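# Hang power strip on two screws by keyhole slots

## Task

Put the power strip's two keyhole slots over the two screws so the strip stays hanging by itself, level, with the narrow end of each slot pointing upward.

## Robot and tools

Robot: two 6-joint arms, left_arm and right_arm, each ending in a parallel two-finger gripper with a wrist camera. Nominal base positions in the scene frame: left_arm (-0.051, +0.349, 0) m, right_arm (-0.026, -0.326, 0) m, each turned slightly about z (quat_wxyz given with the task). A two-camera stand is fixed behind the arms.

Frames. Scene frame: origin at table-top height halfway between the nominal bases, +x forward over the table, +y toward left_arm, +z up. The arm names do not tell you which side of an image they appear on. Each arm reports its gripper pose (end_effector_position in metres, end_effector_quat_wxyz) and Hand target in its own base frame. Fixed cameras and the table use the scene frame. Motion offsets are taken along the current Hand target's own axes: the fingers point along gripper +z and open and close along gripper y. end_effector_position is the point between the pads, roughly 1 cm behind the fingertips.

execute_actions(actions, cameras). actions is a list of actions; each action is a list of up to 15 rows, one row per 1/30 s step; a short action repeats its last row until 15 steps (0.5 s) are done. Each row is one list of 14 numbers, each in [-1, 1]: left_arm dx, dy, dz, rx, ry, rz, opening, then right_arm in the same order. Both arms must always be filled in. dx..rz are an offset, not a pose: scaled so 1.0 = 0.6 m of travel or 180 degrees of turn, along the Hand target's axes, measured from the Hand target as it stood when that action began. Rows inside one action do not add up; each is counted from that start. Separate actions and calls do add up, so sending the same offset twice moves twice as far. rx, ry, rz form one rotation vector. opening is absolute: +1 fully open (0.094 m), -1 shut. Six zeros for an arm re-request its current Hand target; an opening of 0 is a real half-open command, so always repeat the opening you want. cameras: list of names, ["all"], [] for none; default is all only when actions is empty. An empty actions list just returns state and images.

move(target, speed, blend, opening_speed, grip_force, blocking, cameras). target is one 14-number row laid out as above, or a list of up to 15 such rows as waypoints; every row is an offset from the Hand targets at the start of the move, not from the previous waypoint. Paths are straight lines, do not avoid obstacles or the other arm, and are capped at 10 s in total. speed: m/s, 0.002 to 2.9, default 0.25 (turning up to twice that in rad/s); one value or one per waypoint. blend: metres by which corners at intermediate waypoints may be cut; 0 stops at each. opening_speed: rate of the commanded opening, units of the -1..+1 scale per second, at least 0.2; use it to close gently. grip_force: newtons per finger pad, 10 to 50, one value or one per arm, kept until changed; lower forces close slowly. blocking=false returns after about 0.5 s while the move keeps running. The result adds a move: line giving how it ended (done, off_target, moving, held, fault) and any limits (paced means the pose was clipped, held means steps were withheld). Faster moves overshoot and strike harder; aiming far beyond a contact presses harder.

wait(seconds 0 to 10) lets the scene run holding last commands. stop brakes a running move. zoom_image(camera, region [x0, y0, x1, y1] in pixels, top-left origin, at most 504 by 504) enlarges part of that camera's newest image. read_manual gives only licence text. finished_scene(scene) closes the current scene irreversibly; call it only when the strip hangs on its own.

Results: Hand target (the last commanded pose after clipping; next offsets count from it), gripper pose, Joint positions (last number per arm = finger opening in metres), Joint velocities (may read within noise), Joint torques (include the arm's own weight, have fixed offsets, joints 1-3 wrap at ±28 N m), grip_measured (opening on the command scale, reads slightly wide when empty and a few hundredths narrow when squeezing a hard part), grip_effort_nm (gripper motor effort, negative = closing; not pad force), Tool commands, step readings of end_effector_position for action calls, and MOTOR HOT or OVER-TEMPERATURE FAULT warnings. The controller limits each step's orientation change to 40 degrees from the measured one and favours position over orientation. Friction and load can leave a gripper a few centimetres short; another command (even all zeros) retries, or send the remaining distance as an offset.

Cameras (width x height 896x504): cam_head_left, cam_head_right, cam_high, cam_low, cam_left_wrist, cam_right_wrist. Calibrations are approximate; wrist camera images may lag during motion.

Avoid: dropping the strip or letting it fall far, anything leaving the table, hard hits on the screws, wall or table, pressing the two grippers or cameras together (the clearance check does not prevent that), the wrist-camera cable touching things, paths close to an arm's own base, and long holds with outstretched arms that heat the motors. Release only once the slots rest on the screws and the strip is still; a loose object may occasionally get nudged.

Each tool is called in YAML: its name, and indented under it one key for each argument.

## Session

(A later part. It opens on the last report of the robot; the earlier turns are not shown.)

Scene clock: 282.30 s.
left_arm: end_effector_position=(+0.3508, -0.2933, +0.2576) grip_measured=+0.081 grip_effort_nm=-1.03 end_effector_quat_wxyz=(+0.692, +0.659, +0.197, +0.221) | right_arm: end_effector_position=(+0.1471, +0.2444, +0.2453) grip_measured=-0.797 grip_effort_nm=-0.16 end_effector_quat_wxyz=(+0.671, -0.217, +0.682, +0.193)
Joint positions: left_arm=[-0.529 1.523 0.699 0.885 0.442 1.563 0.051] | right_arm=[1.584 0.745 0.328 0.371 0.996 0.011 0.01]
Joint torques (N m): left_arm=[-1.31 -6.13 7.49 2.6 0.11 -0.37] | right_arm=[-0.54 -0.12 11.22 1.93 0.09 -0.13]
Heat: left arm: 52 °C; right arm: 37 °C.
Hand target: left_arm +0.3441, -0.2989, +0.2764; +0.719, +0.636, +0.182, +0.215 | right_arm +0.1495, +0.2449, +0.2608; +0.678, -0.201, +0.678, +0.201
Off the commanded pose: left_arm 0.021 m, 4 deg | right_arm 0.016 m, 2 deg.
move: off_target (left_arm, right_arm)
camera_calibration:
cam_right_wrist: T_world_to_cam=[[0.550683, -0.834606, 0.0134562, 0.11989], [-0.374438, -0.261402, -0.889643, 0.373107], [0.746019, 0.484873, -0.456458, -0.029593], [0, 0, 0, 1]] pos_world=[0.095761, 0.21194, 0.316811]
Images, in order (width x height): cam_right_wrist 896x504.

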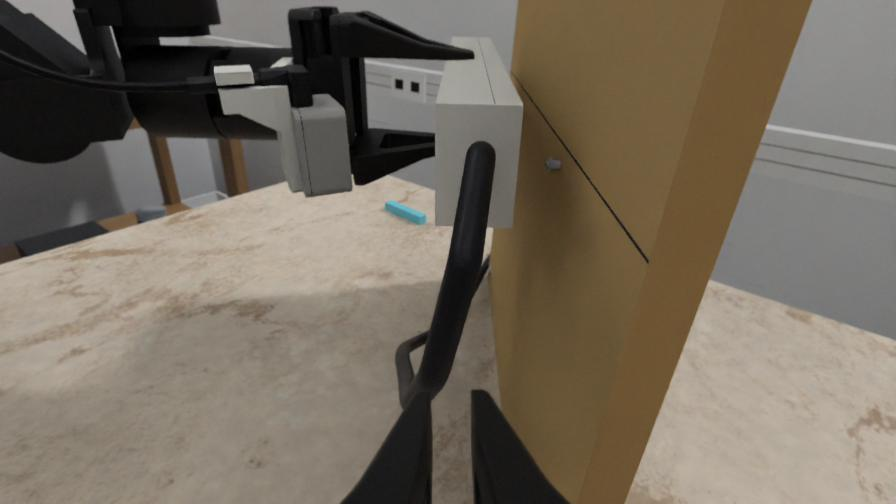

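move:
  target: [-0.012,-0.024,0.013,0.006,0,-0.005,-0.35,0,0,0,0,0,0,-0.8]
  speed: 0.08
  cameras: ["cam_right_wrist","cam_head_left","cam_head_right"]

zoom_image:
  camera: "cam_right_wrist"
  region: [400, 20, 700, 280]

zoom_image:
  camera: "cam_head_left"
  region: [330, 160, 450, 280]

zoom_image:
  camera: "cam_head_right"
  region: [330, 160, 450, 280]

Scene clock: 297.63 s.
left_arm: end_effector_position=(+0.3501, -0.3049, +0.2433) grip_measured=+0.081 grip_effort_nm=-1.03 end_effector_quat_wxyz=(+0.686, +0.665, +0.204, +0.213) | right_arm: end_effector_position=(+0.1471, +0.2444, +0.2453) grip_measured=-0.797 grip_effort_nm=-0.16 end_effector_quat_wxyz=(+0.671, -0.217, +0.682, +0.193)
Joint positions: left_arm=[-0.564 1.566 0.699 0.903 0.407 1.56 0.051] | right_arm=[1.584 0.745 0.328 0.371 0.996 0.011 0.01]
Joint torques (N m): left_arm=[-1.31 -6.48 7.34 2.65 0.14 -0.36] | right_arm=[-0.43 -0.13 11.25 1.96 0.11 -0.11]
Heat: left arm: 52 °C; right arm: 37 °C.
Hand target: left_arm +0.3434, -0.3107, +0.2631; +0.715, +0.641, +0.189, +0.208 | right_arm +0.1495, +0.2449, +0.2608; +0.678, -0.201, +0.678, +0.201
Off the commanded pose: left_arm 0.022 m, 5 deg | right_arm 0.016 m, 2 deg.
move: off_target (left_arm, right_arm)
camera_calibration:
cam_right_wrist: T_world_to_cam=[[0.550683, -0.834606, 0.0134562, 0.11989], [-0.374438, -0.261402, -0.889643, 0.373107], [0.746019, 0.484873, -0.456458, -0.029593], [0, 0, 0, 1]] pos_world=[0.095761, 0.21194, 0.316811]
Images, in order (width x height): cam_head_left 896x504, cam_head_right 896x504, cam_right_wrist 896x504.

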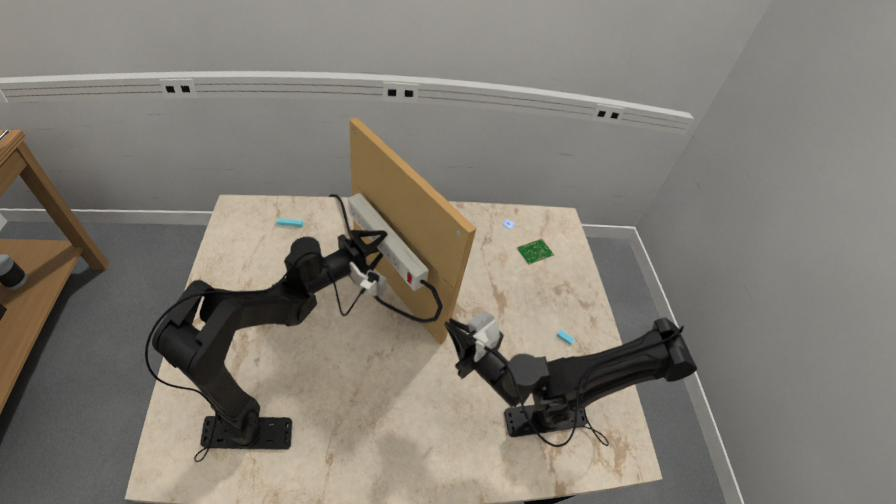

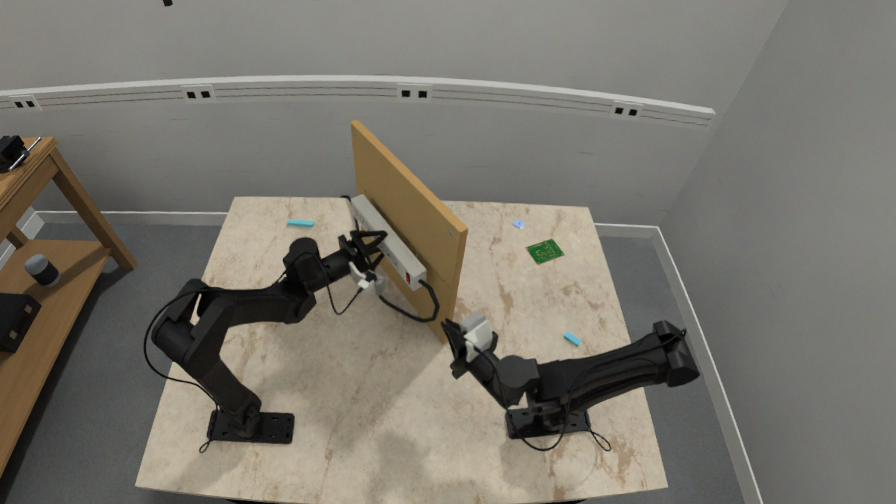

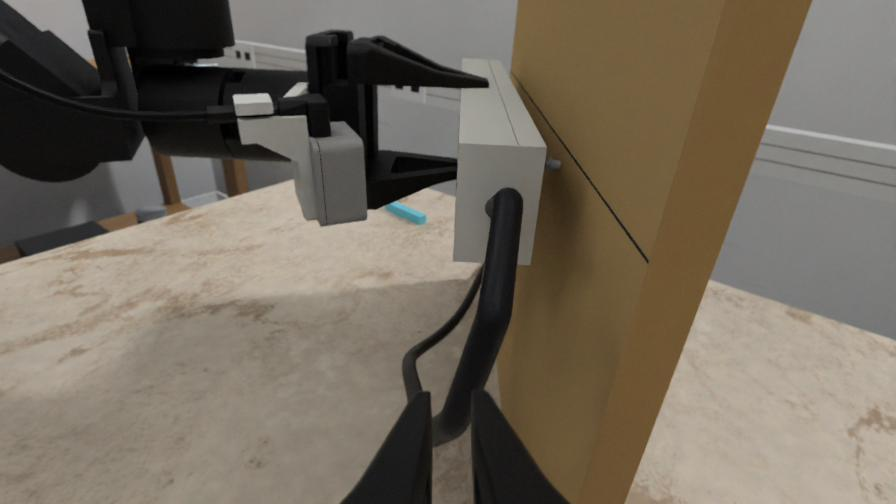

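Scaled by 1.680 from the camera's 896x504 image, which has a finer 1280x720 frame.

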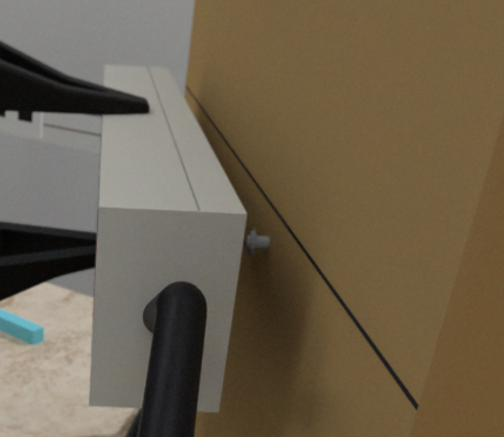

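Scaled by 4.200 from the camera's 896x504 image, which has a finer 1280x720 frame.

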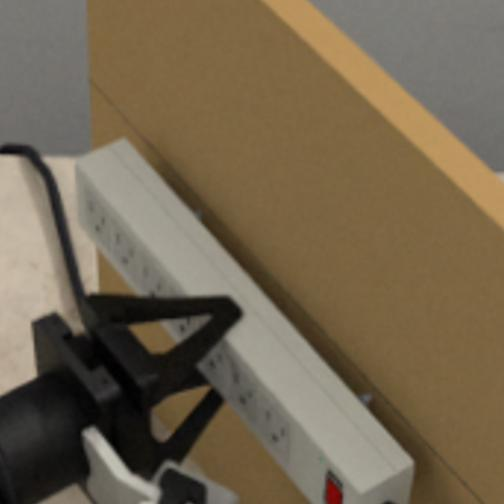

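Scaled by 4.200 from the camera's 896x504 image, which has a finer 1280x720 frame.

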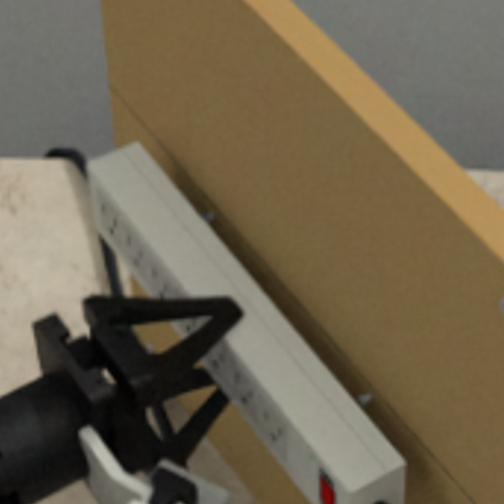

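move:
  target: [0,0,0.032,0,0,0,-0.35,0,0,0,0,0,0,-0.8]
  speed: 0.05
  cameras: ["cam_right_wrist"]

zoom_image:
  camera: "cam_right_wrist"
  region: [400, 20, 700, 280]

Scene clock: 316.07 s.
left_arm: end_effector_position=(+0.3548, -0.3155, +0.2314) grip_measured=+0.081 grip_effort_nm=-1.03 end_effector_quat_wxyz=(+0.679, +0.671, +0.211, +0.209) | right_arm: end_effector_position=(+0.1471, +0.2444, +0.2453) grip_measured=-0.797 grip_effort_nm=-0.16 end_effector_quat_wxyz=(+0.671, -0.217, +0.682, +0.193)
Joint positions: left_arm=[-0.588 1.617 0.722 0.905 0.379 1.56 0.051] | right_arm=[1.584 0.745 0.328 0.371 0.996 0.011 0.01]
Joint torques (N m): left_arm=[-1.4 -6.63 10.88 2.54 0.16 -0.32] | right_arm=[-0.55 -0.2 11.29 1.95 0.09 -0.08]
Heat: left arm: 56 °C; right arm: 37 °C.
Hand target: left_arm +0.3537, -0.3268, +0.2652; +0.715, +0.641, +0.189, +0.208 | right_arm +0.1495, +0.2449, +0.2608; +0.678, -0.201, +0.678, +0.201
Off the commanded pose: left_arm 0.036 m, 6 deg | right_arm 0.016 m, 2 deg.
move: off_target (left_arm, right_arm)
camera_calibration:
cam_right_wrist: T_world_to_cam=[[0.550683, -0.834606, 0.0134562, 0.11989], [-0.374438, -0.261402, -0.889643, 0.373107], [0.746019, 0.484873, -0.456458, -0.029593], [0, 0, 0, 1]] pos_world=[0.095761, 0.21194, 0.316811]
Images, in order (width x height): cam_right_wrist 896x504.

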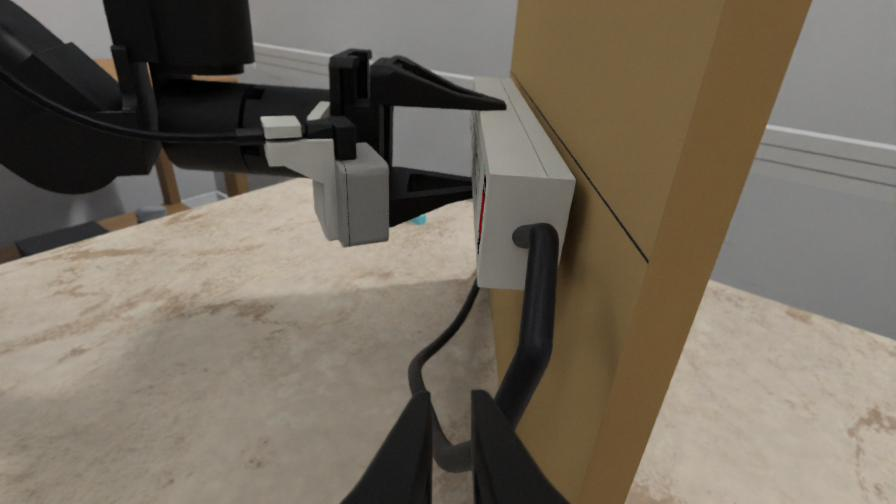

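Scaled by 1.680 from the camera's 896x504 image, which has a finer 1280x720 frame.

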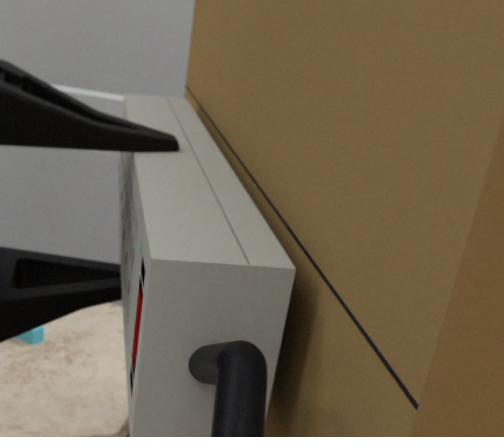

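move:
  target: [0,0.022,-0.02,0,0,0,-0.35,0,0,0,0,0,0,-0.8]
  speed: 0.08

Scene clock: 320.10 s.
left_arm: end_effector_position=(+0.3507, -0.3140, +0.2372) grip_measured=+0.081 grip_effort_nm=-1.03 end_effector_quat_wxyz=(+0.678, +0.673, +0.211, +0.206) | right_arm: end_effector_position=(+0.1471, +0.2444, +0.2453) grip_measured=-0.797 grip_effort_nm=-0.16 end_effector_quat_wxyz=(+0.671, -0.217, +0.682, +0.193)
Joint positions: left_arm=[-0.588 1.583 0.722 0.866 0.385 1.56 0.051] | right_arm=[1.584 0.745 0.328 0.371 0.996 0.011 0.01]
Joint torques (N m): left_arm=[0.23 -9.62 9.51 2.41 0.28 -0.33] | right_arm=[-0.46 -0.13 11.28 1.91 0.1 -0.12]
Heat: left arm: 56 °C; right arm: 37 °C.
Hand target: left_arm +0.3465, -0.3155, +0.2771; +0.715, +0.641, +0.189, +0.208 | right_arm +0.1495, +0.2449, +0.2608; +0.678, -0.201, +0.678, +0.201
Off the commanded pose: left_arm 0.040 m, 6 deg | right_arm 0.016 m, 2 deg.
move: off_target (left_arm, right_arm)

move:
  target: [0.009,0.014,-0.015,0,0,0,-0.35,0,0,0,0,0,0,-0.8]
  speed: 0.08
  cameras: ["cam_right_wrist"]

zoom_image:
  camera: "cam_right_wrist"
  region: [400, 20, 700, 280]

Scene clock: 325.07 s.
left_arm: end_effector_position=(+0.3522, -0.3029, +0.2471) grip_measured=+0.081 grip_effort_nm=-1.03 end_effector_quat_wxyz=(+0.680, +0.671, +0.210, +0.208) | right_arm: end_effector_position=(+0.1471, +0.2444, +0.2453) grip_measured=-0.797 grip_effort_nm=-0.16 end_effector_quat_wxyz=(+0.671, -0.217, +0.682, +0.193)
Joint positions: left_arm=[-0.555 1.543 0.722 0.833 0.415 1.559 0.051] | right_arm=[1.584 0.745 0.328 0.371 0.996 0.011 0.01]
Joint torques (N m): left_arm=[-0.03 -9.43 9.14 2.39 0.27 -0.36] | right_arm=[-0.49 -0.18 11.29 1.91 0.09 -0.11]
Heat: left arm: 55 °C; right arm: 37 °C.
Hand target: left_arm +0.3457, -0.3044, +0.2843; +0.715, +0.641, +0.189, +0.208 | right_arm +0.1495, +0.2449, +0.2608; +0.678, -0.201, +0.678, +0.201
Off the commanded pose: left_arm 0.038 m, 6 deg | right_arm 0.016 m, 2 deg.
move: off_target (left_arm, right_arm)
camera_calibration:
cam_right_wrist: T_world_to_cam=[[0.550683, -0.834606, 0.0134562, 0.11989], [-0.374438, -0.261402, -0.889643, 0.373107], [0.746019, 0.484873, -0.456458, -0.029593], [0, 0, 0, 1]] pos_world=[0.095761, 0.21194, 0.316811]
Images, in order (width x height): cam_right_wrist 896x504.

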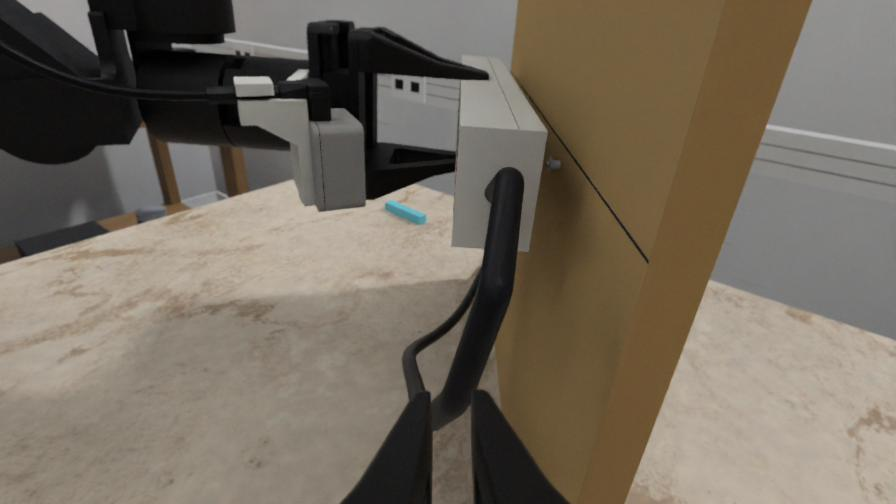

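Scaled by 1.680 from the camera's 896x504 image, which has a finer 1280x720 frame.

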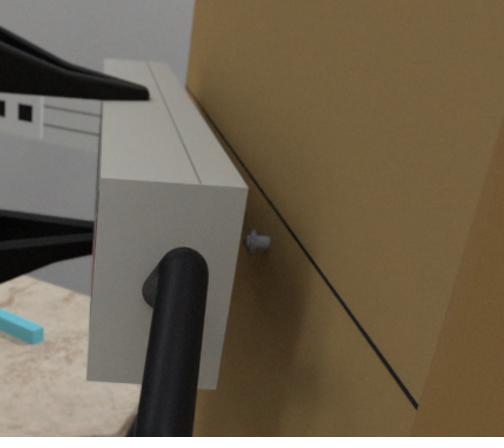

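move:
  target: [-0.002,0.0,0.017,0,0,0,-0.35,0,0,0,0,0,0,-0.8]
  speed: 0.04

Scene clock: 329.30 s.
left_arm: end_effector_position=(+0.3531, -0.3040, +0.2497) grip_measured=+0.081 grip_effort_nm=-1.03 end_effector_quat_wxyz=(+0.681, +0.670, +0.210, +0.209) | right_arm: end_effector_position=(+0.1471, +0.2444, +0.2453) grip_measured=-0.797 grip_effort_nm=-0.16 end_effector_quat_wxyz=(+0.671, -0.217, +0.682, +0.193)
Joint positions: left_arm=[-0.558 1.543 0.731 0.827 0.411 1.559 0.051] | right_arm=[1.584 0.745 0.328 0.371 0.996 0.011 0.01]
Joint torques (N m): left_arm=[-1.4 -7.17 11.07 2.4 0.14 -0.35] | right_arm=[-0.54 -0.06 11.23 1.95 0.11 -0.1]
Heat: left arm: 56 °C; right arm: 37 °C.
Hand target: left_arm +0.3502, -0.3135, +0.2855; +0.715, +0.641, +0.189, +0.208 | right_arm +0.1495, +0.2449, +0.2608; +0.678, -0.201, +0.678, +0.201
Off the commanded pose: left_arm 0.037 m, 6 deg | right_arm 0.016 m, 2 deg.
move: off_target (left_arm, right_arm)

move:
  target: [0,-0.008,0.012,0,0,0,-0.35,0,0,0,0,0,0,-0.8]
  speed: 0.03

Scene clock: 331.37 s.
left_arm: end_effector_position=(+0.3556, -0.3095, +0.2449) grip_measured=+0.081 grip_effort_nm=-1.03 end_effector_quat_wxyz=(+0.678, +0.673, +0.212, +0.206) | right_arm: end_effector_position=(+0.1471, +0.2444, +0.2453) grip_measured=-0.797 grip_effort_nm=-0.16 end_effector_quat_wxyz=(+0.671, -0.217, +0.682, +0.193)
Joint positions: left_arm=[-0.568 1.568 0.745 0.826 0.401 1.559 0.051] | right_arm=[1.584 0.745 0.328 0.371 0.996 0.011 0.01]
Joint torques (N m): left_arm=[-1.39 -6.65 11.11 2.58 0.16 -0.34] | right_arm=[-0.42 -0.14 11.26 1.96 0.11 -0.1]
Heat: left arm: 56 °C; right arm: 37 °C.
Hand target: left_arm +0.3542, -0.3200, +0.2815; +0.715, +0.641, +0.189, +0.208 | right_arm +0.1495, +0.2449, +0.2608; +0.678, -0.201, +0.678, +0.201
Off the commanded pose: left_arm 0.038 m, 6 deg | right_arm 0.016 m, 2 deg.
move: off_target (left_arm, right_arm)

move:
  target: [-0.003,0.004,0.014,0,0,0,-0.35,0,0,0,0,0,0,-0.8]
  speed: 0.03
  cameras: ["cam_right_wrist"]

zoom_image:
  camera: "cam_right_wrist"
  region: [400, 20, 700, 280]

Scene clock: 334.80 s.
left_arm: end_effector_position=(+0.3573, -0.3144, +0.2507) grip_measured=+0.081 grip_effort_nm=-1.03 end_effector_quat_wxyz=(+0.681, +0.669, +0.210, +0.209) | right_arm: end_effector_position=(+0.1471, +0.2444, +0.2453) grip_measured=-0.797 grip_effort_nm=-0.16 end_effector_quat_wxyz=(+0.671, -0.217, +0.682, +0.193)
Joint positions: left_arm=[-0.58 1.576 0.767 0.826 0.389 1.559 0.051] | right_arm=[1.584 0.745 0.328 0.371 0.996 0.011 0.01]
Joint torques (N m): left_arm=[-1.85 -6.01 12.11 2.43 0.1 -0.33] | right_arm=[-0.27 -0.23 11.25 1.97 0.09 -0.12]
Heat: left arm: 56 °C; right arm: 37 °C.
Hand target: left_arm +0.3571, -0.3278, +0.2846; +0.714, +0.641, +0.189, +0.208 | right_arm +0.1495, +0.2449, +0.2608; +0.678, -0.201, +0.678, +0.201
Off the commanded pose: left_arm 0.037 m, 6 deg | right_arm 0.016 m, 2 deg.
move: off_target (left_arm, right_arm)
camera_calibration:
cam_right_wrist: T_world_to_cam=[[0.550683, -0.834606, 0.0134562, 0.11989], [-0.374438, -0.261402, -0.889643, 0.373107], [0.746019, 0.484873, -0.456458, -0.029593], [0, 0, 0, 1]] pos_world=[0.095761, 0.21194, 0.316811]
Images, in order (width x height): cam_right_wrist 896x504.

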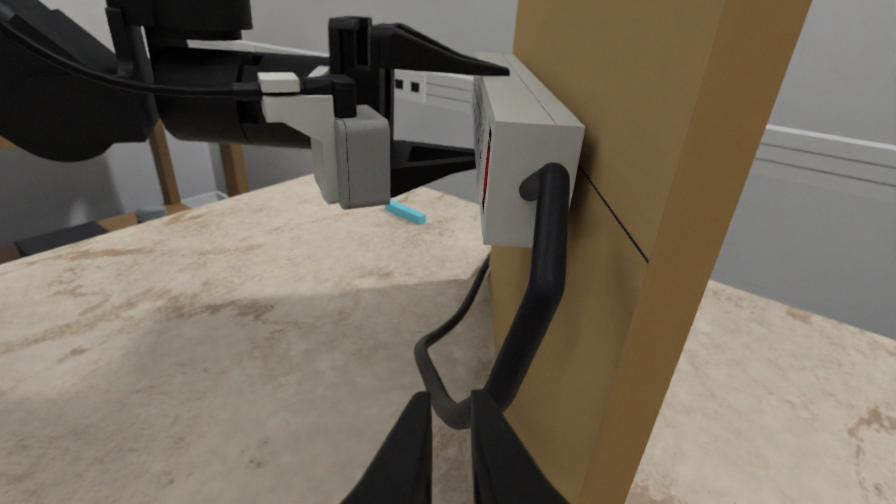

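Scaled by 1.680 from the camera's 896x504 image, which has a finer 1280x720 frame.

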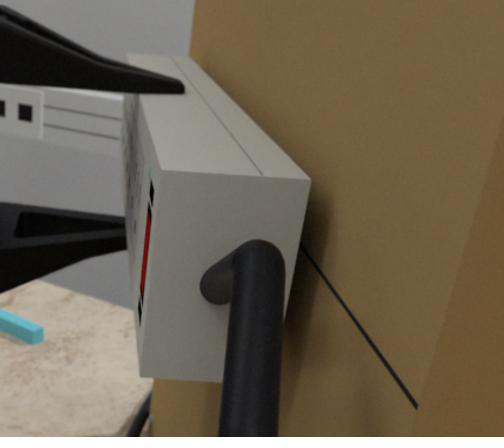

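move:
  target: [0,-0.012,-0.002,0,0,0,-0.35,0,0,0,0,0,0,-0.8]
  speed: 0.02

move:
  target: [0,-0.006,0,0,0,0,-0.35,0,0,0,0,0,0,-0.8]
  speed: 0.02

move:
  target: [0,-0.005,0,0,0,0,-0.35,0,0,0,0,0,0,-0.8]
  speed: 0.02

Scene clock: 338.10 s.
left_arm: end_effector_position=(+0.3574, -0.3147, +0.2506) grip_measured=+0.081 grip_effort_nm=-1.03 end_effector_quat_wxyz=(+0.682, +0.669, +0.209, +0.210) | right_arm: end_effector_position=(+0.1471, +0.2444, +0.2453) grip_measured=-0.797 grip_effort_nm=-0.16 end_effector_quat_wxyz=(+0.671, -0.217, +0.682, +0.193)
Joint positions: left_arm=[-0.58 1.579 0.767 0.831 0.39 1.559 0.051] | right_arm=[1.584 0.745 0.328 0.371 0.996 0.011 0.01]
Joint torques (N m): left_arm=[-1.84 -4.96 10.74 2.68 0.1 -0.32] | right_arm=[-0.46 -0.03 11.17 1.9 0.11 -0.13]
Heat: left arm: 56 °C; right arm: 37 °C.
Hand target: left_arm +0.3569, -0.3275, +0.2773; +0.714, +0.641, +0.189, +0.208 | right_arm +0.1495, +0.2449, +0.2608; +0.678, -0.201, +0.678, +0.201
Off the commanded pose: left_arm 0.030 m, 5 deg | right_arm 0.016 m, 2 deg.
move: off_target (left_arm, right_arm)

Scene clock: 338.80 s.
left_arm: end_effector_position=(+0.3575, -0.3149, +0.2507) grip_measured=+0.081 grip_effort_nm=-1.03 end_effector_quat_wxyz=(+0.683, +0.668, +0.208, +0.209) | right_arm: end_effector_position=(+0.1471, +0.2444, +0.2453) grip_measured=-0.797 grip_effort_nm=-0.17 end_effector_quat_wxyz=(+0.671, -0.217, +0.682, +0.193)
Joint positions: left_arm=[-0.579 1.582 0.767 0.837 0.393 1.558 0.051] | right_arm=[1.584 0.745 0.328 0.371 0.996 0.011 0.01]
Joint torques (N m): left_arm=[-1.96 -4.42 10.22 2.77 0.04 -0.32] | right_arm=[-0.58 -0.09 11.12 1.93 0.11 -0.08]
Heat: left arm: 57 °C; right arm: 37 °C.
Hand target: left_arm +0.3571, -0.3278, +0.2738; +0.714, +0.641, +0.189, +0.208 | right_arm +0.1495, +0.2449, +0.2608; +0.678, -0.201, +0.678, +0.201
Off the commanded pose: left_arm 0.026 m, 5 deg | right_arm 0.016 m, 2 deg.
move: off_target (left_arm, right_arm)

Scene clock: 339.67 s.
left_arm: end_effector_position=(+0.3573, -0.3149, +0.2504) grip_measured=+0.081 grip_effort_nm=-1.03 end_effector_quat_wxyz=(+0.686, +0.665, +0.206, +0.210) | right_arm: end_effector_position=(+0.1471, +0.2444, +0.2453) grip_measured=-0.797 grip_effort_nm=-0.17 end_effector_quat_wxyz=(+0.671, -0.217, +0.682, +0.193)
Joint positions: left_arm=[-0.579 1.589 0.76 0.861 0.394 1.554 0.051] | right_arm=[1.584 0.745 0.328 0.371 0.996 0.011 0.01]
Joint torques (N m): left_arm=[-2.04 -4.25 10.32 2.67 0.04 -0.29] | right_arm=[-0.57 -0.06 11.17 1.9 0.14 -0.09]
Heat: left arm: 57 °C; right arm: 37 °C.
Hand target: left_arm +0.3572, -0.3281, +0.2709; +0.715, +0.641, +0.189, +0.208 | right_arm +0.1495, +0.2449, +0.2608; +0.678, -0.201, +0.678, +0.201
Off the commanded pose: left_arm 0.024 m, 5 deg | right_arm 0.016 m, 2 deg.
move: off_target (left_arm, right_arm)

move:
  target: [0,-0.005,-0.008,0,0,0,-0.35,0,0,0,0,0,0,-0.8]
  speed: 0.02

move:
  target: [0,-0.005,-0.002,0,0,0,-0.35,0,0,0,0,0,0,-0.8]
  speed: 0.02

Scene clock: 342.70 s.
left_arm: end_effector_position=(+0.3570, -0.3146, +0.2502) grip_measured=+0.081 grip_effort_nm=-1.03 end_effector_quat_wxyz=(+0.690, +0.661, +0.205, +0.211) | right_arm: end_effector_position=(+0.1471, +0.2444, +0.2453) grip_measured=-0.797 grip_effort_nm=-0.16 end_effector_quat_wxyz=(+0.671, -0.217, +0.682, +0.193)
Joint positions: left_arm=[-0.579 1.595 0.753 0.886 0.393 1.55 0.051] | right_arm=[1.584 0.745 0.328 0.371 0.996 0.011 0.01]
Joint torques (N m): left_arm=[-1.54 -5.03 9.13 2.6 0.1 -0.26] | right_arm=[-0.58 -0.17 11.34 1.95 0.11 -0.1]
Heat: left arm: 57 °C; right arm: 37 °C.
Hand target: left_arm +0.3548, -0.3243, +0.2675; +0.715, +0.641, +0.189, +0.208 | right_arm +0.1495, +0.2449, +0.2608; +0.678, -0.201, +0.678, +0.201
Off the commanded pose: left_arm 0.020 m, 4 deg | right_arm 0.016 m, 2 deg.
move: off_target (left_arm, right_arm)

Scene clock: 343.53 s.
left_arm: end_effector_position=(+0.3570, -0.3145, +0.2496) grip_measured=+0.081 grip_effort_nm=-1.03 end_effector_quat_wxyz=(+0.693, +0.658, +0.205, +0.212) | right_arm: end_effector_position=(+0.1471, +0.2444, +0.2453) grip_measured=-0.797 grip_effort_nm=-0.16 end_effector_quat_wxyz=(+0.671, -0.217, +0.682, +0.193)
Joint positions: left_arm=[-0.579 1.602 0.746 0.909 0.393 1.546 0.051] | right_arm=[1.584 0.745 0.328 0.371 0.996 0.011 0.01]
Joint torques (N m): left_arm=[-1.46 -5.11 8.85 2.52 0.1 -0.22] | right_arm=[-0.44 -0.27 11.17 1.93 0.11 -0.06]
Heat: left arm: 57 °C; right arm: 38 °C.
Hand target: left_arm +0.3544, -0.3237, +0.2642; +0.715, +0.641, +0.189, +0.208 | right_arm +0.1495, +0.2449, +0.2608; +0.678, -0.201, +0.678, +0.201
Off the commanded pose: left_arm 0.018 m, 4 deg | right_arm 0.016 m, 2 deg.
move: off_target (left_arm, right_arm)

move:
  target: [0,0.0,-0.01,0,0,0,-0.35,0,0,0,0,0,0,-0.8]
  speed: 0.03
  cameras: ["cam_right_wrist","cam_head_left"]

zoom_image:
  camera: "cam_right_wrist"
  region: [400, 20, 700, 280]

zoom_image:
  camera: "cam_head_left"
  region: [330, 160, 450, 280]

Scene clock: 349.57 s.
left_arm: end_effector_position=(+0.3569, -0.3140, +0.2491) grip_measured=+0.081 grip_effort_nm=-1.03 end_effector_quat_wxyz=(+0.692, +0.658, +0.203, +0.215) | right_arm: end_effector_position=(+0.1471, +0.2444, +0.2453) grip_measured=-0.797 grip_effort_nm=-0.16 end_effector_quat_wxyz=(+0.671, -0.217, +0.682, +0.193)
Joint positions: left_arm=[-0.579 1.602 0.743 0.913 0.391 1.552 0.051] | right_arm=[1.584 0.745 0.328 0.371 0.996 0.011 0.01]
Joint torques (N m): left_arm=[-0.7 -6.49 7.3 2.52 0.2 -0.27] | right_arm=[-0.36 -0.17 11.19 1.91 0.11 -0.09]
Heat: left arm: 56 °C; right arm: 38 °C.
Hand target: left_arm +0.3512, -0.3186, +0.2637; +0.715, +0.641, +0.189, +0.208 | right_arm +0.1495, +0.2449, +0.2608; +0.678, -0.201, +0.678, +0.201
Off the commanded pose: left_arm 0.016 m, 4 deg | right_arm 0.016 m, 2 deg.
move: off_target (left_arm, right_arm)
camera_calibration:
cam_right_wrist: T_world_to_cam=[[0.550683, -0.834606, 0.0134562, 0.11989], [-0.374438, -0.261402, -0.889643, 0.373107], [0.746019, 0.484873, -0.456458, -0.029593], [0, 0, 0, 1]] pos_world=[0.095761, 0.21194, 0.316811]
Images, in order (width x height): cam_head_left 896x504, cam_right_wrist 896x504.

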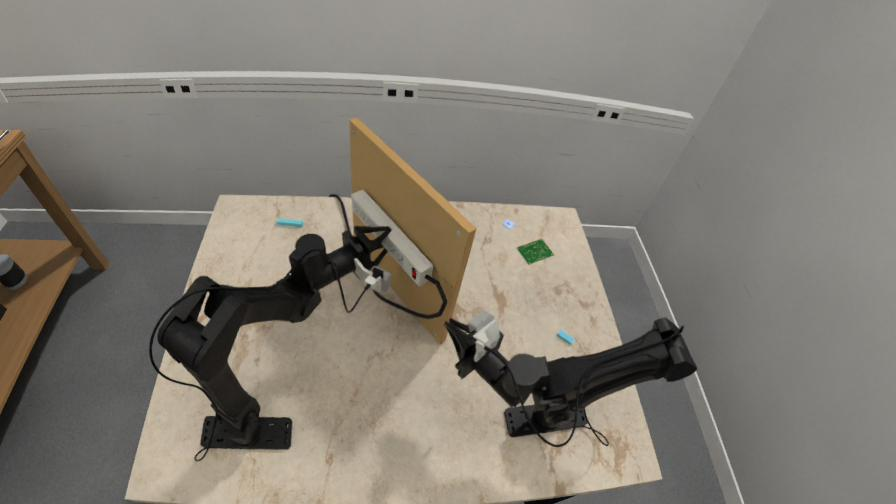

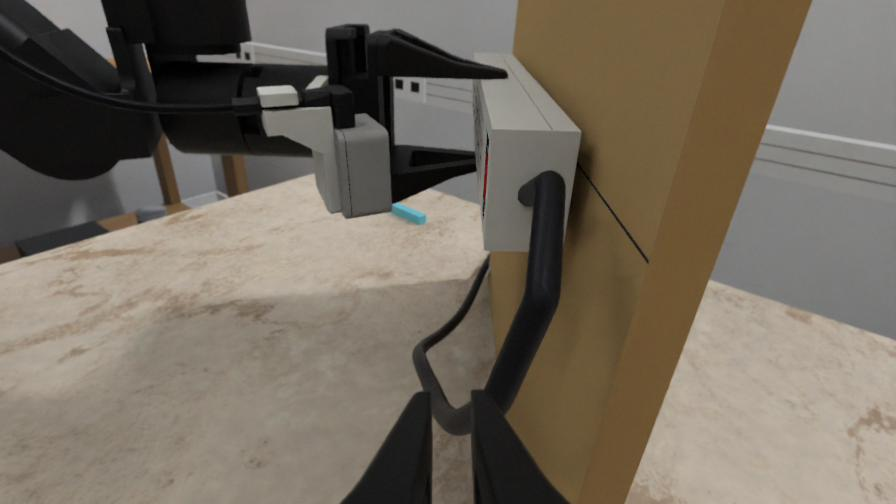

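Scaled by 1.680 from the camera's 896x504 image, which has a finer 1280x720 frame.

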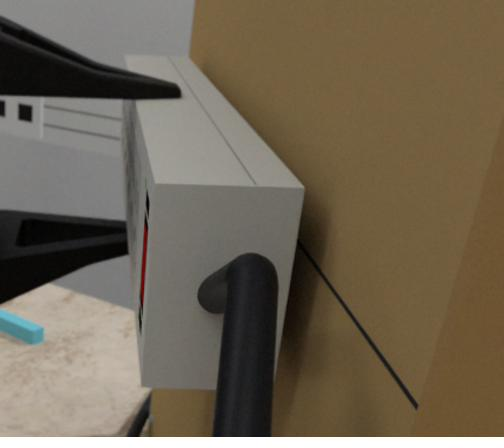

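Scaled by 4.200 from the camera's 896x504 image, which has a finer 1280x720 frame.

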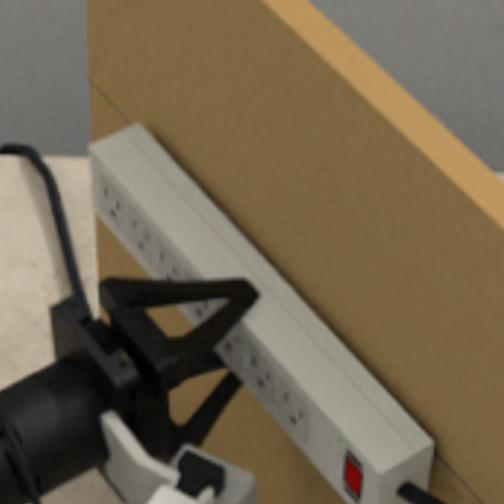

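move:
  target: [0,-0.008,0.0,0,0,0,-0.35,0,0,0,0,0,0,-0.8]
  speed: 0.03

move:
  target: [0,-0.005,0.008,0,0,0,-0.35,0,0,0,0,0,0,-0.8]
  speed: 0.03

Scene clock: 353.67 s.
left_arm: end_effector_position=(+0.3572, -0.3139, +0.2473) grip_measured=+0.081 grip_effort_nm=-1.03 end_effector_quat_wxyz=(+0.694, +0.656, +0.201, +0.218) | right_arm: end_effector_position=(+0.1471, +0.2444, +0.2453) grip_measured=-0.797 grip_effort_nm=-0.16 end_effector_quat_wxyz=(+0.671, -0.217, +0.682, +0.193)
Joint positions: left_arm=[-0.579 1.612 0.736 0.938 0.389 1.554 0.051] | right_arm=[1.584 0.745 0.328 0.371 0.996 0.011 0.01]
Joint torques (N m): left_arm=[-0.79 -6.22 7.19 2.47 0.21 -0.3] | right_arm=[-0.47 -0.13 11.18 1.94 0.11 -0.11]
Heat: left arm: 56 °C; right arm: 38 °C.
Hand target: left_arm +0.3514, -0.3191, +0.2590; +0.715, +0.641, +0.188, +0.208 | right_arm +0.1495, +0.2449, +0.2608; +0.678, -0.201, +0.678, +0.201
Off the commanded pose: left_arm 0.014 m, 4 deg | right_arm 0.016 m, 2 deg.
move: off_target (left_arm, right_arm)

Scene clock: 354.50 s.
left_arm: end_effector_position=(+0.3576, -0.3141, +0.2465) grip_measured=+0.081 grip_effort_nm=-1.03 end_effector_quat_wxyz=(+0.696, +0.654, +0.200, +0.220) | right_arm: end_effector_position=(+0.1471, +0.2444, +0.2453) grip_measured=-0.797 grip_effort_nm=-0.16 end_effector_quat_wxyz=(+0.671, -0.217, +0.682, +0.193)
Joint positions: left_arm=[-0.579 1.622 0.732 0.961 0.389 1.554 0.051] | right_arm=[1.584 0.745 0.328 0.371 0.996 0.011 0.01]
Joint torques (N m): left_arm=[-1.44 -5.19 8.5 2.35 0.13 -0.29] | right_arm=[-0.46 -0.06 11.21 1.92 0.12 -0.13]
Heat: left arm: 56 °C; right arm: 38 °C.
Hand target: left_arm +0.3541, -0.3233, +0.2564; +0.715, +0.641, +0.189, +0.208 | right_arm +0.1495, +0.2449, +0.2608; +0.678, -0.201, +0.678, +0.201
Off the commanded pose: left_arm 0.014 m, 3 deg | right_arm 0.016 m, 2 deg.
move: off_target (left_arm, right_arm)

move:
  target: [0,-0.004,0.004,0.012,0,-0.003,-0.35,0,0,0,0,0,0,-0.8]
  speed: 0.03

move:
  target: [0,-0.005,0.002,0.006,0,0,-0.35,0,0,0,0,0,0,-0.8]
  speed: 0.03

move:
  target: [0,-0.005,0.002,0.004,0,0,-0.35,0,0,0,0,0,0,-0.8]
  speed: 0.03
  cameras: ["cam_right_wrist"]

zoom_image:
  camera: "cam_right_wrist"
  region: [400, 20, 700, 280]

Scene clock: 360.93 s.
left_arm: end_effector_position=(+0.3577, -0.3141, +0.2455) grip_measured=+0.081 grip_effort_nm=-1.03 end_effector_quat_wxyz=(+0.695, +0.655, +0.200, +0.220) | right_arm: end_effector_position=(+0.1471, +0.2444, +0.2453) grip_measured=-0.797 grip_effort_nm=-0.16 end_effector_quat_wxyz=(+0.671, -0.217, +0.682, +0.193)
Joint positions: left_arm=[-0.579 1.622 0.732 0.957 0.389 1.557 0.051] | right_arm=[1.584 0.745 0.328 0.371 0.996 0.011 0.01]
Joint torques (N m): left_arm=[-1.7 -6.24 10.3 1.66 0.12 -0.25] | right_arm=[-0.55 -0.14 11.17 1.95 0.1 -0.1]
Heat: left arm: 56 °C; right arm: 38 °C.
Hand target: left_arm +0.3555, -0.3256, +0.2543; +0.703, +0.653, +0.195, +0.201 | right_arm +0.1495, +0.2449, +0.2608; +0.678, -0.201, +0.678, +0.201
Off the commanded pose: left_arm 0.015 m, 2 deg | right_arm 0.016 m, 2 deg.
move: off_target (left_arm, right_arm)

Scene clock: 361.67 s.
left_arm: end_effector_position=(+0.3601, -0.3140, +0.2345) grip_measured=+0.081 grip_effort_nm=-1.03 end_effector_quat_wxyz=(+0.680, +0.668, +0.214, +0.213) | right_arm: end_effector_position=(+0.1471, +0.2444, +0.2453) grip_measured=-0.797 grip_effort_nm=-0.16 end_effector_quat_wxyz=(+0.671, -0.217, +0.682, +0.193)
Joint positions: left_arm=[-0.579 1.623 0.738 0.902 0.38 1.558 0.051] | right_arm=[1.584 0.745 0.328 0.371 0.996 0.011 0.01]
Joint torques (N m): left_arm=[-1.81 -6.57 10.51 1.93 0.22 -0.2] | right_arm=[-0.49 -0.05 11.26 1.9 0.09 -0.1]
Heat: left arm: 56 °C; right arm: 38 °C.
Hand target: left_arm +0.3563, -0.3268, +0.2514; +0.697, +0.660, +0.197, +0.199 | right_arm +0.1495, +0.2449, +0.2608; +0.678, -0.201, +0.678, +0.201
Off the commanded pose: left_arm 0.022 m, 3 deg | right_arm 0.016 m, 2 deg.
move: off_target (left_arm, right_arm)

Scene clock: 362.37 s.
left_arm: end_effector_position=(+0.3601, -0.3140, +0.2331) grip_measured=+0.081 grip_effort_nm=-1.03 end_effector_quat_wxyz=(+0.678, +0.670, +0.213, +0.213) | right_arm: end_effector_position=(+0.1471, +0.2444, +0.2453) grip_measured=-0.797 grip_effort_nm=-0.16 end_effector_quat_wxyz=(+0.671, -0.217, +0.682, +0.193)
Joint positions: left_arm=[-0.579 1.623 0.738 0.896 0.38 1.563 0.051] | right_arm=[1.584 0.745 0.328 0.371 0.996 0.011 0.01]
Joint torques (N m): left_arm=[-1.96 -6.32 10.91 1.83 0.21 -0.18] | right_arm=[-0.55 -0.1 11.21 1.92 0.1 -0.09]
Heat: left arm: 56 °C; right arm: 38 °C.
Hand target: left_arm +0.3570, -0.3280, +0.2485; +0.693, +0.664, +0.199, +0.198 | right_arm +0.1495, +0.2449, +0.2608; +0.678, -0.201, +0.678, +0.201
Off the commanded pose: left_arm 0.021 m, 3 deg | right_arm 0.016 m, 2 deg.
move: off_target (left_arm, right_arm)
camera_calibration:
cam_right_wrist: T_world_to_cam=[[0.550683, -0.834606, 0.0134562, 0.11989], [-0.374438, -0.261402, -0.889643, 0.373107], [0.746019, 0.484873, -0.456458, -0.029593], [0, 0, 0, 1]] pos_world=[0.095761, 0.21194, 0.316811]
Images, in order (width x height): cam_right_wrist 896x504.

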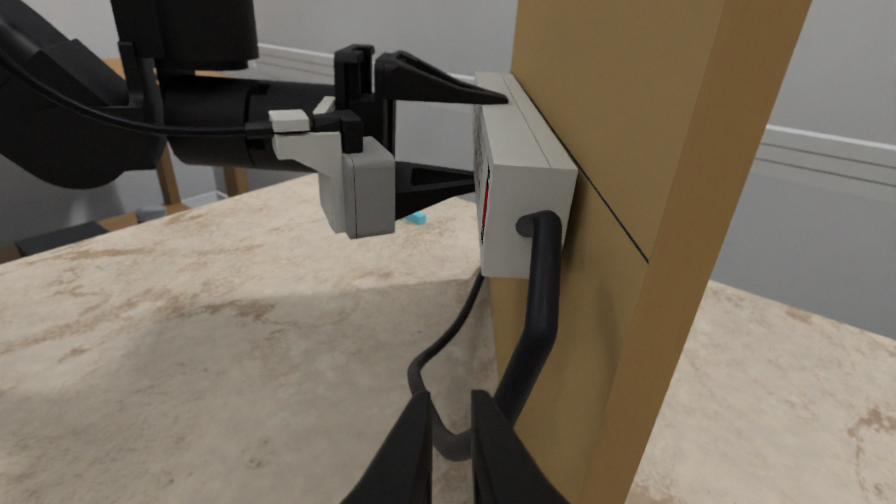

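Scaled by 1.680 from the camera's 896x504 image, which has a finer 1280x720 frame.

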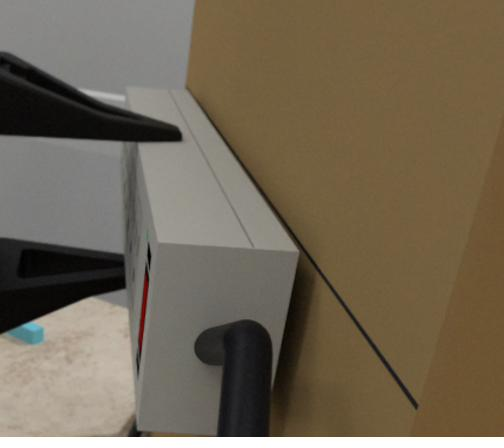

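move:
  target:
    - [0,0.01,-0.03,0,0,0,-0.35,0,0,0,0,0,0,-0.8]
    - [-0.005,0.045,-0.03,0,0,0,-0.35,0,0,0,0,0,0,-0.8]
  speed: 0.08

Scene clock: 376.47 s.
left_arm: end_effector_position=(+0.3487, -0.3081, +0.2327) grip_measured=+0.081 grip_effort_nm=-1.03 end_effector_quat_wxyz=(+0.655, +0.695, +0.224, +0.192) | right_arm: end_effector_position=(+0.1471, +0.2444, +0.2453) grip_measured=-0.797 grip_effort_nm=-0.16 end_effector_quat_wxyz=(+0.671, -0.217, +0.682, +0.193)
Joint positions: left_arm=[-0.575 1.531 0.738 0.72 0.397 1.572 0.051] | right_arm=[1.584 0.745 0.328 0.371 0.996 0.011 0.01]
Joint torques (N m): left_arm=[-0.55 -9.31 10.3 2.39 0.25 -0.27] | right_arm=[-0.42 -0.09 11.15 1.92 0.11 -0.11]
Heat: left arm: 55 °C; right arm: 38 °C.
Hand target: left_arm +0.3445, -0.3133, +0.2748; +0.693, +0.664, +0.199, +0.198 | right_arm +0.1495, +0.2449, +0.2608; +0.678, -0.201, +0.678, +0.201
Off the commanded pose: left_arm 0.043 m, 6 deg | right_arm 0.016 m, 2 deg.
move: off_target (left_arm, right_arm)

move:
  target: [0.004,0.035,0,0,0,0.008,-0.35,0,0,0,0,0,0,-0.8]
  speed: 0.08

Scene clock: 379.13 s.
left_arm: end_effector_position=(+0.3503, -0.3066, +0.2496) grip_measured=+0.081 grip_effort_nm=-1.03 end_effector_quat_wxyz=(+0.650, +0.700, +0.218, +0.201) | right_arm: end_effector_position=(+0.1471, +0.2444, +0.2453) grip_measured=-0.797 grip_effort_nm=-0.16 end_effector_quat_wxyz=(+0.671, -0.217, +0.682, +0.193)
Joint positions: left_arm=[-0.571 1.491 0.787 0.624 0.397 1.6 0.051] | right_arm=[1.584 0.745 0.328 0.371 0.996 0.011 0.01]
Joint torques (N m): left_arm=[-0.08 -9.16 11.22 2.42 0.34 -0.29] | right_arm=[-0.51 -0.2 11.12 1.94 0.12 -0.1]
Heat: left arm: 56 °C; right arm: 38 °C.
Hand target: left_arm +0.3464, -0.3112, +0.2958; +0.690, +0.667, +0.190, +0.207 | right_arm +0.1495, +0.2449, +0.2608; +0.678, -0.201, +0.678, +0.201
Off the commanded pose: left_arm 0.046 m, 7 deg | right_arm 0.016 m, 2 deg.
move: off_target (left_arm, right_arm)

move:
  target: [0,0,0.024,-0.025,0,0,-0.35,0,0,0,0,0,0,-0.8]
  speed: 0.04

Scene clock: 382.83 s.
left_arm: end_effector_position=(+0.3568, -0.3128, +0.2592) grip_measured=+0.081 grip_effort_nm=-1.03 end_effector_quat_wxyz=(+0.677, +0.673, +0.206, +0.214) | right_arm: end_effector_position=(+0.1471, +0.2444, +0.2453) grip_measured=-0.797 grip_effort_nm=-0.16 end_effector_quat_wxyz=(+0.671, -0.217, +0.682, +0.193)
Joint positions: left_arm=[-0.576 1.547 0.787 0.769 0.392 1.577 0.051] | right_arm=[1.584 0.745 0.328 0.371 0.996 0.011 0.01]
Joint torques (N m): left_arm=[-1.48 -6.53 11.02 2.67 0.17 -0.39] | right_arm=[-0.4 -0.29 11.11 1.94 0.1 -0.11]
Heat: left arm: 56 °C; right arm: 38 °C.
Hand target: left_arm +0.3541, -0.3234, +0.2963; +0.716, +0.639, +0.182, +0.214 | right_arm +0.1495, +0.2449, +0.2608; +0.678, -0.201, +0.678, +0.201
Off the commanded pose: left_arm 0.039 m, 7 deg | right_arm 0.016 m, 2 deg.
move: off_target (left_arm, right_arm)

move:
  target: [-0.003,-0.05,0.006,0.006,0,0,-0.35,0,0,0,0,0,0,-0.8]
  speed: 0.05
  cameras: ["cam_right_wrist"]

zoom_image:
  camera: "cam_right_wrist"
  region: [400, 20, 700, 280]

Scene clock: 386.90 s.
left_arm: end_effector_position=(+0.3584, -0.3143, +0.2556) grip_measured=+0.081 grip_effort_nm=-1.03 end_effector_quat_wxyz=(+0.691, +0.659, +0.199, +0.220) | right_arm: end_effector_position=(+0.1471, +0.2444, +0.2453) grip_measured=-0.797 grip_effort_nm=-0.16 end_effector_quat_wxyz=(+0.671, -0.217, +0.682, +0.193)
Joint positions: left_arm=[-0.577 1.591 0.762 0.884 0.391 1.564 0.051] | right_arm=[1.584 0.745 0.328 0.371 0.996 0.011 0.01]
Joint torques (N m): left_arm=[-2.74 -3.74 10.14 2.42 0.01 -0.19] | right_arm=[-0.55 -0.1 11.25 1.93 0.11 -0.11]
Heat: left arm: 57 °C; right arm: 38 °C.
Hand target: left_arm +0.3567, -0.3300, +0.2668; +0.710, +0.646, +0.184, +0.212 | right_arm +0.1495, +0.2449, +0.2608; +0.678, -0.201, +0.678, +0.201
Off the commanded pose: left_arm 0.019 m, 3 deg | right_arm 0.016 m, 2 deg.
move: off_target (left_arm, right_arm)
camera_calibration:
cam_right_wrist: T_world_to_cam=[[0.550683, -0.834606, 0.0134562, 0.11989], [-0.374438, -0.261402, -0.889643, 0.373107], [0.746019, 0.484873, -0.456458, -0.029593], [0, 0, 0, 1]] pos_world=[0.095761, 0.21194, 0.316811]
Images, in order (width x height): cam_right_wrist 896x504.

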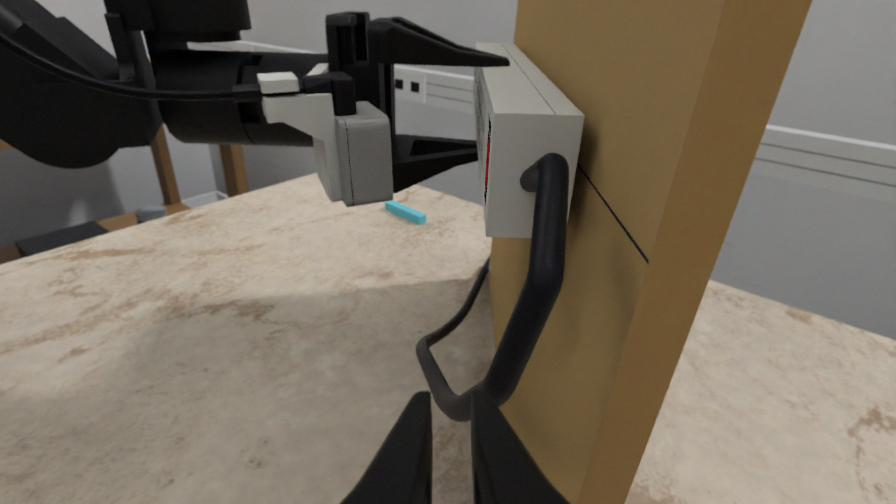

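Scaled by 1.680 from the camera's 896x504 image, which has a finer 1280x720 frame.

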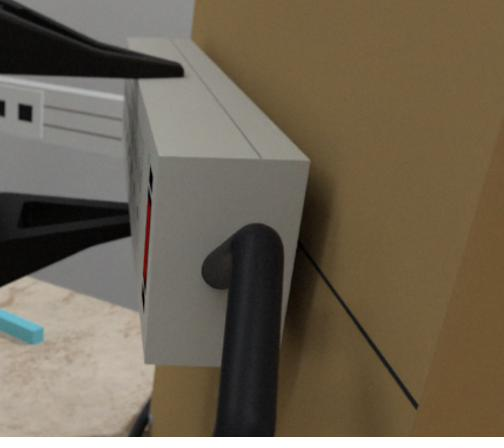

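move:
  target: [-0.002,-0.02,-0.006,0.004,0,0,-0.35,0,0,0,0,0,0,-0.8]
  speed: 0.04

move:
  target: [-0.00,-0.008,0,0.004,0,0,-0.35,0,0,0,0,0,0,-0.8]
  speed: 0.04

move:
  target: [-0.00,-0.006,0.002,0.004,0,0,-0.35,0,0,0,0,0,0,-0.8]
  speed: 0.04

Scene clock: 390.33 s.
left_arm: end_effector_position=(+0.3579, -0.3139, +0.2542) grip_measured=+0.081 grip_effort_nm=-1.03 end_effector_quat_wxyz=(+0.698, +0.651, +0.195, +0.224) | right_arm: end_effector_position=(+0.1471, +0.2444, +0.2453) grip_measured=-0.797 grip_effort_nm=-0.16 end_effector_quat_wxyz=(+0.671, -0.217, +0.682, +0.193)
Joint positions: left_arm=[-0.577 1.609 0.745 0.947 0.391 1.56 0.051] | right_arm=[1.584 0.745 0.328 0.371 0.996 0.011 0.01]
Joint torques (N m): left_arm=[-2.78 -4.05 9.05 2.08 0.01 -0.11] | right_arm=[-0.44 -0.08 11.23 1.93 0.09 -0.12]
Heat: left arm: 57 °C; right arm: 38 °C.
Hand target: left_arm +0.3545, -0.3286, +0.2547; +0.706, +0.650, +0.185, +0.211 | right_arm +0.1495, +0.2449, +0.2608; +0.678, -0.201, +0.678, +0.201
Off the commanded pose: left_arm 0.015 m, 2 deg | right_arm 0.016 m, 2 deg.
move: off_target (left_arm, right_arm)

Scene clock: 391.13 s.
left_arm: end_effector_position=(+0.3580, -0.3139, +0.2538) grip_measured=+0.081 grip_effort_nm=-1.03 end_effector_quat_wxyz=(+0.699, +0.651, +0.195, +0.225) | right_arm: end_effector_position=(+0.1471, +0.2444, +0.2453) grip_measured=-0.797 grip_effort_nm=-0.16 end_effector_quat_wxyz=(+0.671, -0.217, +0.682, +0.193)
Joint positions: left_arm=[-0.577 1.612 0.743 0.953 0.391 1.559 0.051] | right_arm=[1.584 0.745 0.328 0.371 0.996 0.011 0.01]
Joint torques (N m): left_arm=[-2.8 -3.9 8.95 1.97 0.01 -0.06] | right_arm=[-0.43 -0.16 11.14 1.95 0.1 -0.1]
Heat: left arm: 57 °C; right arm: 38 °C.
Hand target: left_arm +0.3548, -0.3289, +0.2498; +0.702, +0.655, +0.187, +0.210 | right_arm +0.1495, +0.2449, +0.2608; +0.678, -0.201, +0.678, +0.201
Off the commanded pose: left_arm 0.016 m, 2 deg | right_arm 0.016 m, 2 deg.
move: off_target (left_arm, right_arm)

Scene clock: 391.83 s.
left_arm: end_effector_position=(+0.3580, -0.3138, +0.2534) grip_measured=+0.081 grip_effort_nm=-1.03 end_effector_quat_wxyz=(+0.699, +0.651, +0.195, +0.225) | right_arm: end_effector_position=(+0.1471, +0.2444, +0.2453) grip_measured=-0.797 grip_effort_nm=-0.16 end_effector_quat_wxyz=(+0.671, -0.217, +0.682, +0.193)
Joint positions: left_arm=[-0.577 1.613 0.742 0.954 0.391 1.559 0.051] | right_arm=[1.584 0.745 0.328 0.371 0.996 0.011 0.01]
Joint torques (N m): left_arm=[-2.96 -3.6 9.21 1.83 0 -0.01] | right_arm=[-0.47 -0.06 11.03 1.91 0.1 -0.09]
Heat: left arm: 57 °C; right arm: 38 °C.
Hand target: left_arm +0.3556, -0.3301, +0.2461; +0.698, +0.659, +0.188, +0.209 | right_arm +0.1495, +0.2449, +0.2608; +0.678, -0.201, +0.678, +0.201
Off the commanded pose: left_arm 0.018 m, 2 deg | right_arm 0.016 m, 2 deg.
move: off_target (left_arm, right_arm)

move:
  target: [0,0,-0.014,0.0,0,0,-0.35,0,0,0,0,0,0,-0.8]
  speed: 0.02

move:
  target: [0,-0.004,-0.003,0,0,0,-0.35,0,0,0,0,0,0,-0.8]
  speed: 0.02

Scene clock: 394.97 s.
left_arm: end_effector_position=(+0.3578, -0.3134, +0.2534) grip_measured=+0.081 grip_effort_nm=-1.03 end_effector_quat_wxyz=(+0.699, +0.650, +0.195, +0.226) | right_arm: end_effector_position=(+0.1471, +0.2444, +0.2453) grip_measured=-0.797 grip_effort_nm=-0.16 end_effector_quat_wxyz=(+0.671, -0.217, +0.682, +0.193)
Joint positions: left_arm=[-0.577 1.613 0.739 0.96 0.389 1.559 0.051] | right_arm=[1.584 0.745 0.328 0.371 0.996 0.011 0.01]
Joint torques (N m): left_arm=[-1.91 -5.55 7.05 1.82 0.12 -0.02] | right_arm=[-0.59 -0.13 11.18 1.94 0.11 -0.09]
Heat: left arm: 56 °C; right arm: 38 °C.
Hand target: left_arm +0.3512, -0.3230, +0.2458; +0.698, +0.659, +0.188, +0.209 | right_arm +0.1495, +0.2449, +0.2608; +0.678, -0.201, +0.678, +0.201
Off the commanded pose: left_arm 0.014 m, 2 deg | right_arm 0.016 m, 2 deg.
move: off_target (left_arm, right_arm)

Scene clock: 395.67 s.
left_arm: end_effector_position=(+0.3576, -0.3131, +0.2535) grip_measured=+0.081 grip_effort_nm=-1.03 end_effector_quat_wxyz=(+0.700, +0.649, +0.195, +0.227) | right_arm: end_effector_position=(+0.1471, +0.2444, +0.2453) grip_measured=-0.797 grip_effort_nm=-0.16 end_effector_quat_wxyz=(+0.671, -0.217, +0.682, +0.193)
Joint positions: left_arm=[-0.577 1.613 0.737 0.964 0.388 1.559 0.051] | right_arm=[1.584 0.745 0.328 0.371 0.996 0.011 0.01]
Joint torques (N m): left_arm=[-1.69 -5.44 6.34 1.89 0.16 -0.02] | right_arm=[-0.4 -0.1 11.14 1.91 0.1 -0.13]
Heat: left arm: 56 °C; right arm: 38 °C.
Hand target: left_arm +0.3503, -0.3216, +0.2432; +0.698, +0.659, +0.188, +0.209 | right_arm +0.1495, +0.2449, +0.2608; +0.678, -0.201, +0.678, +0.201
Off the commanded pose: left_arm 0.015 m, 2 deg | right_arm 0.016 m, 2 deg.
move: off_target (left_arm, right_arm)


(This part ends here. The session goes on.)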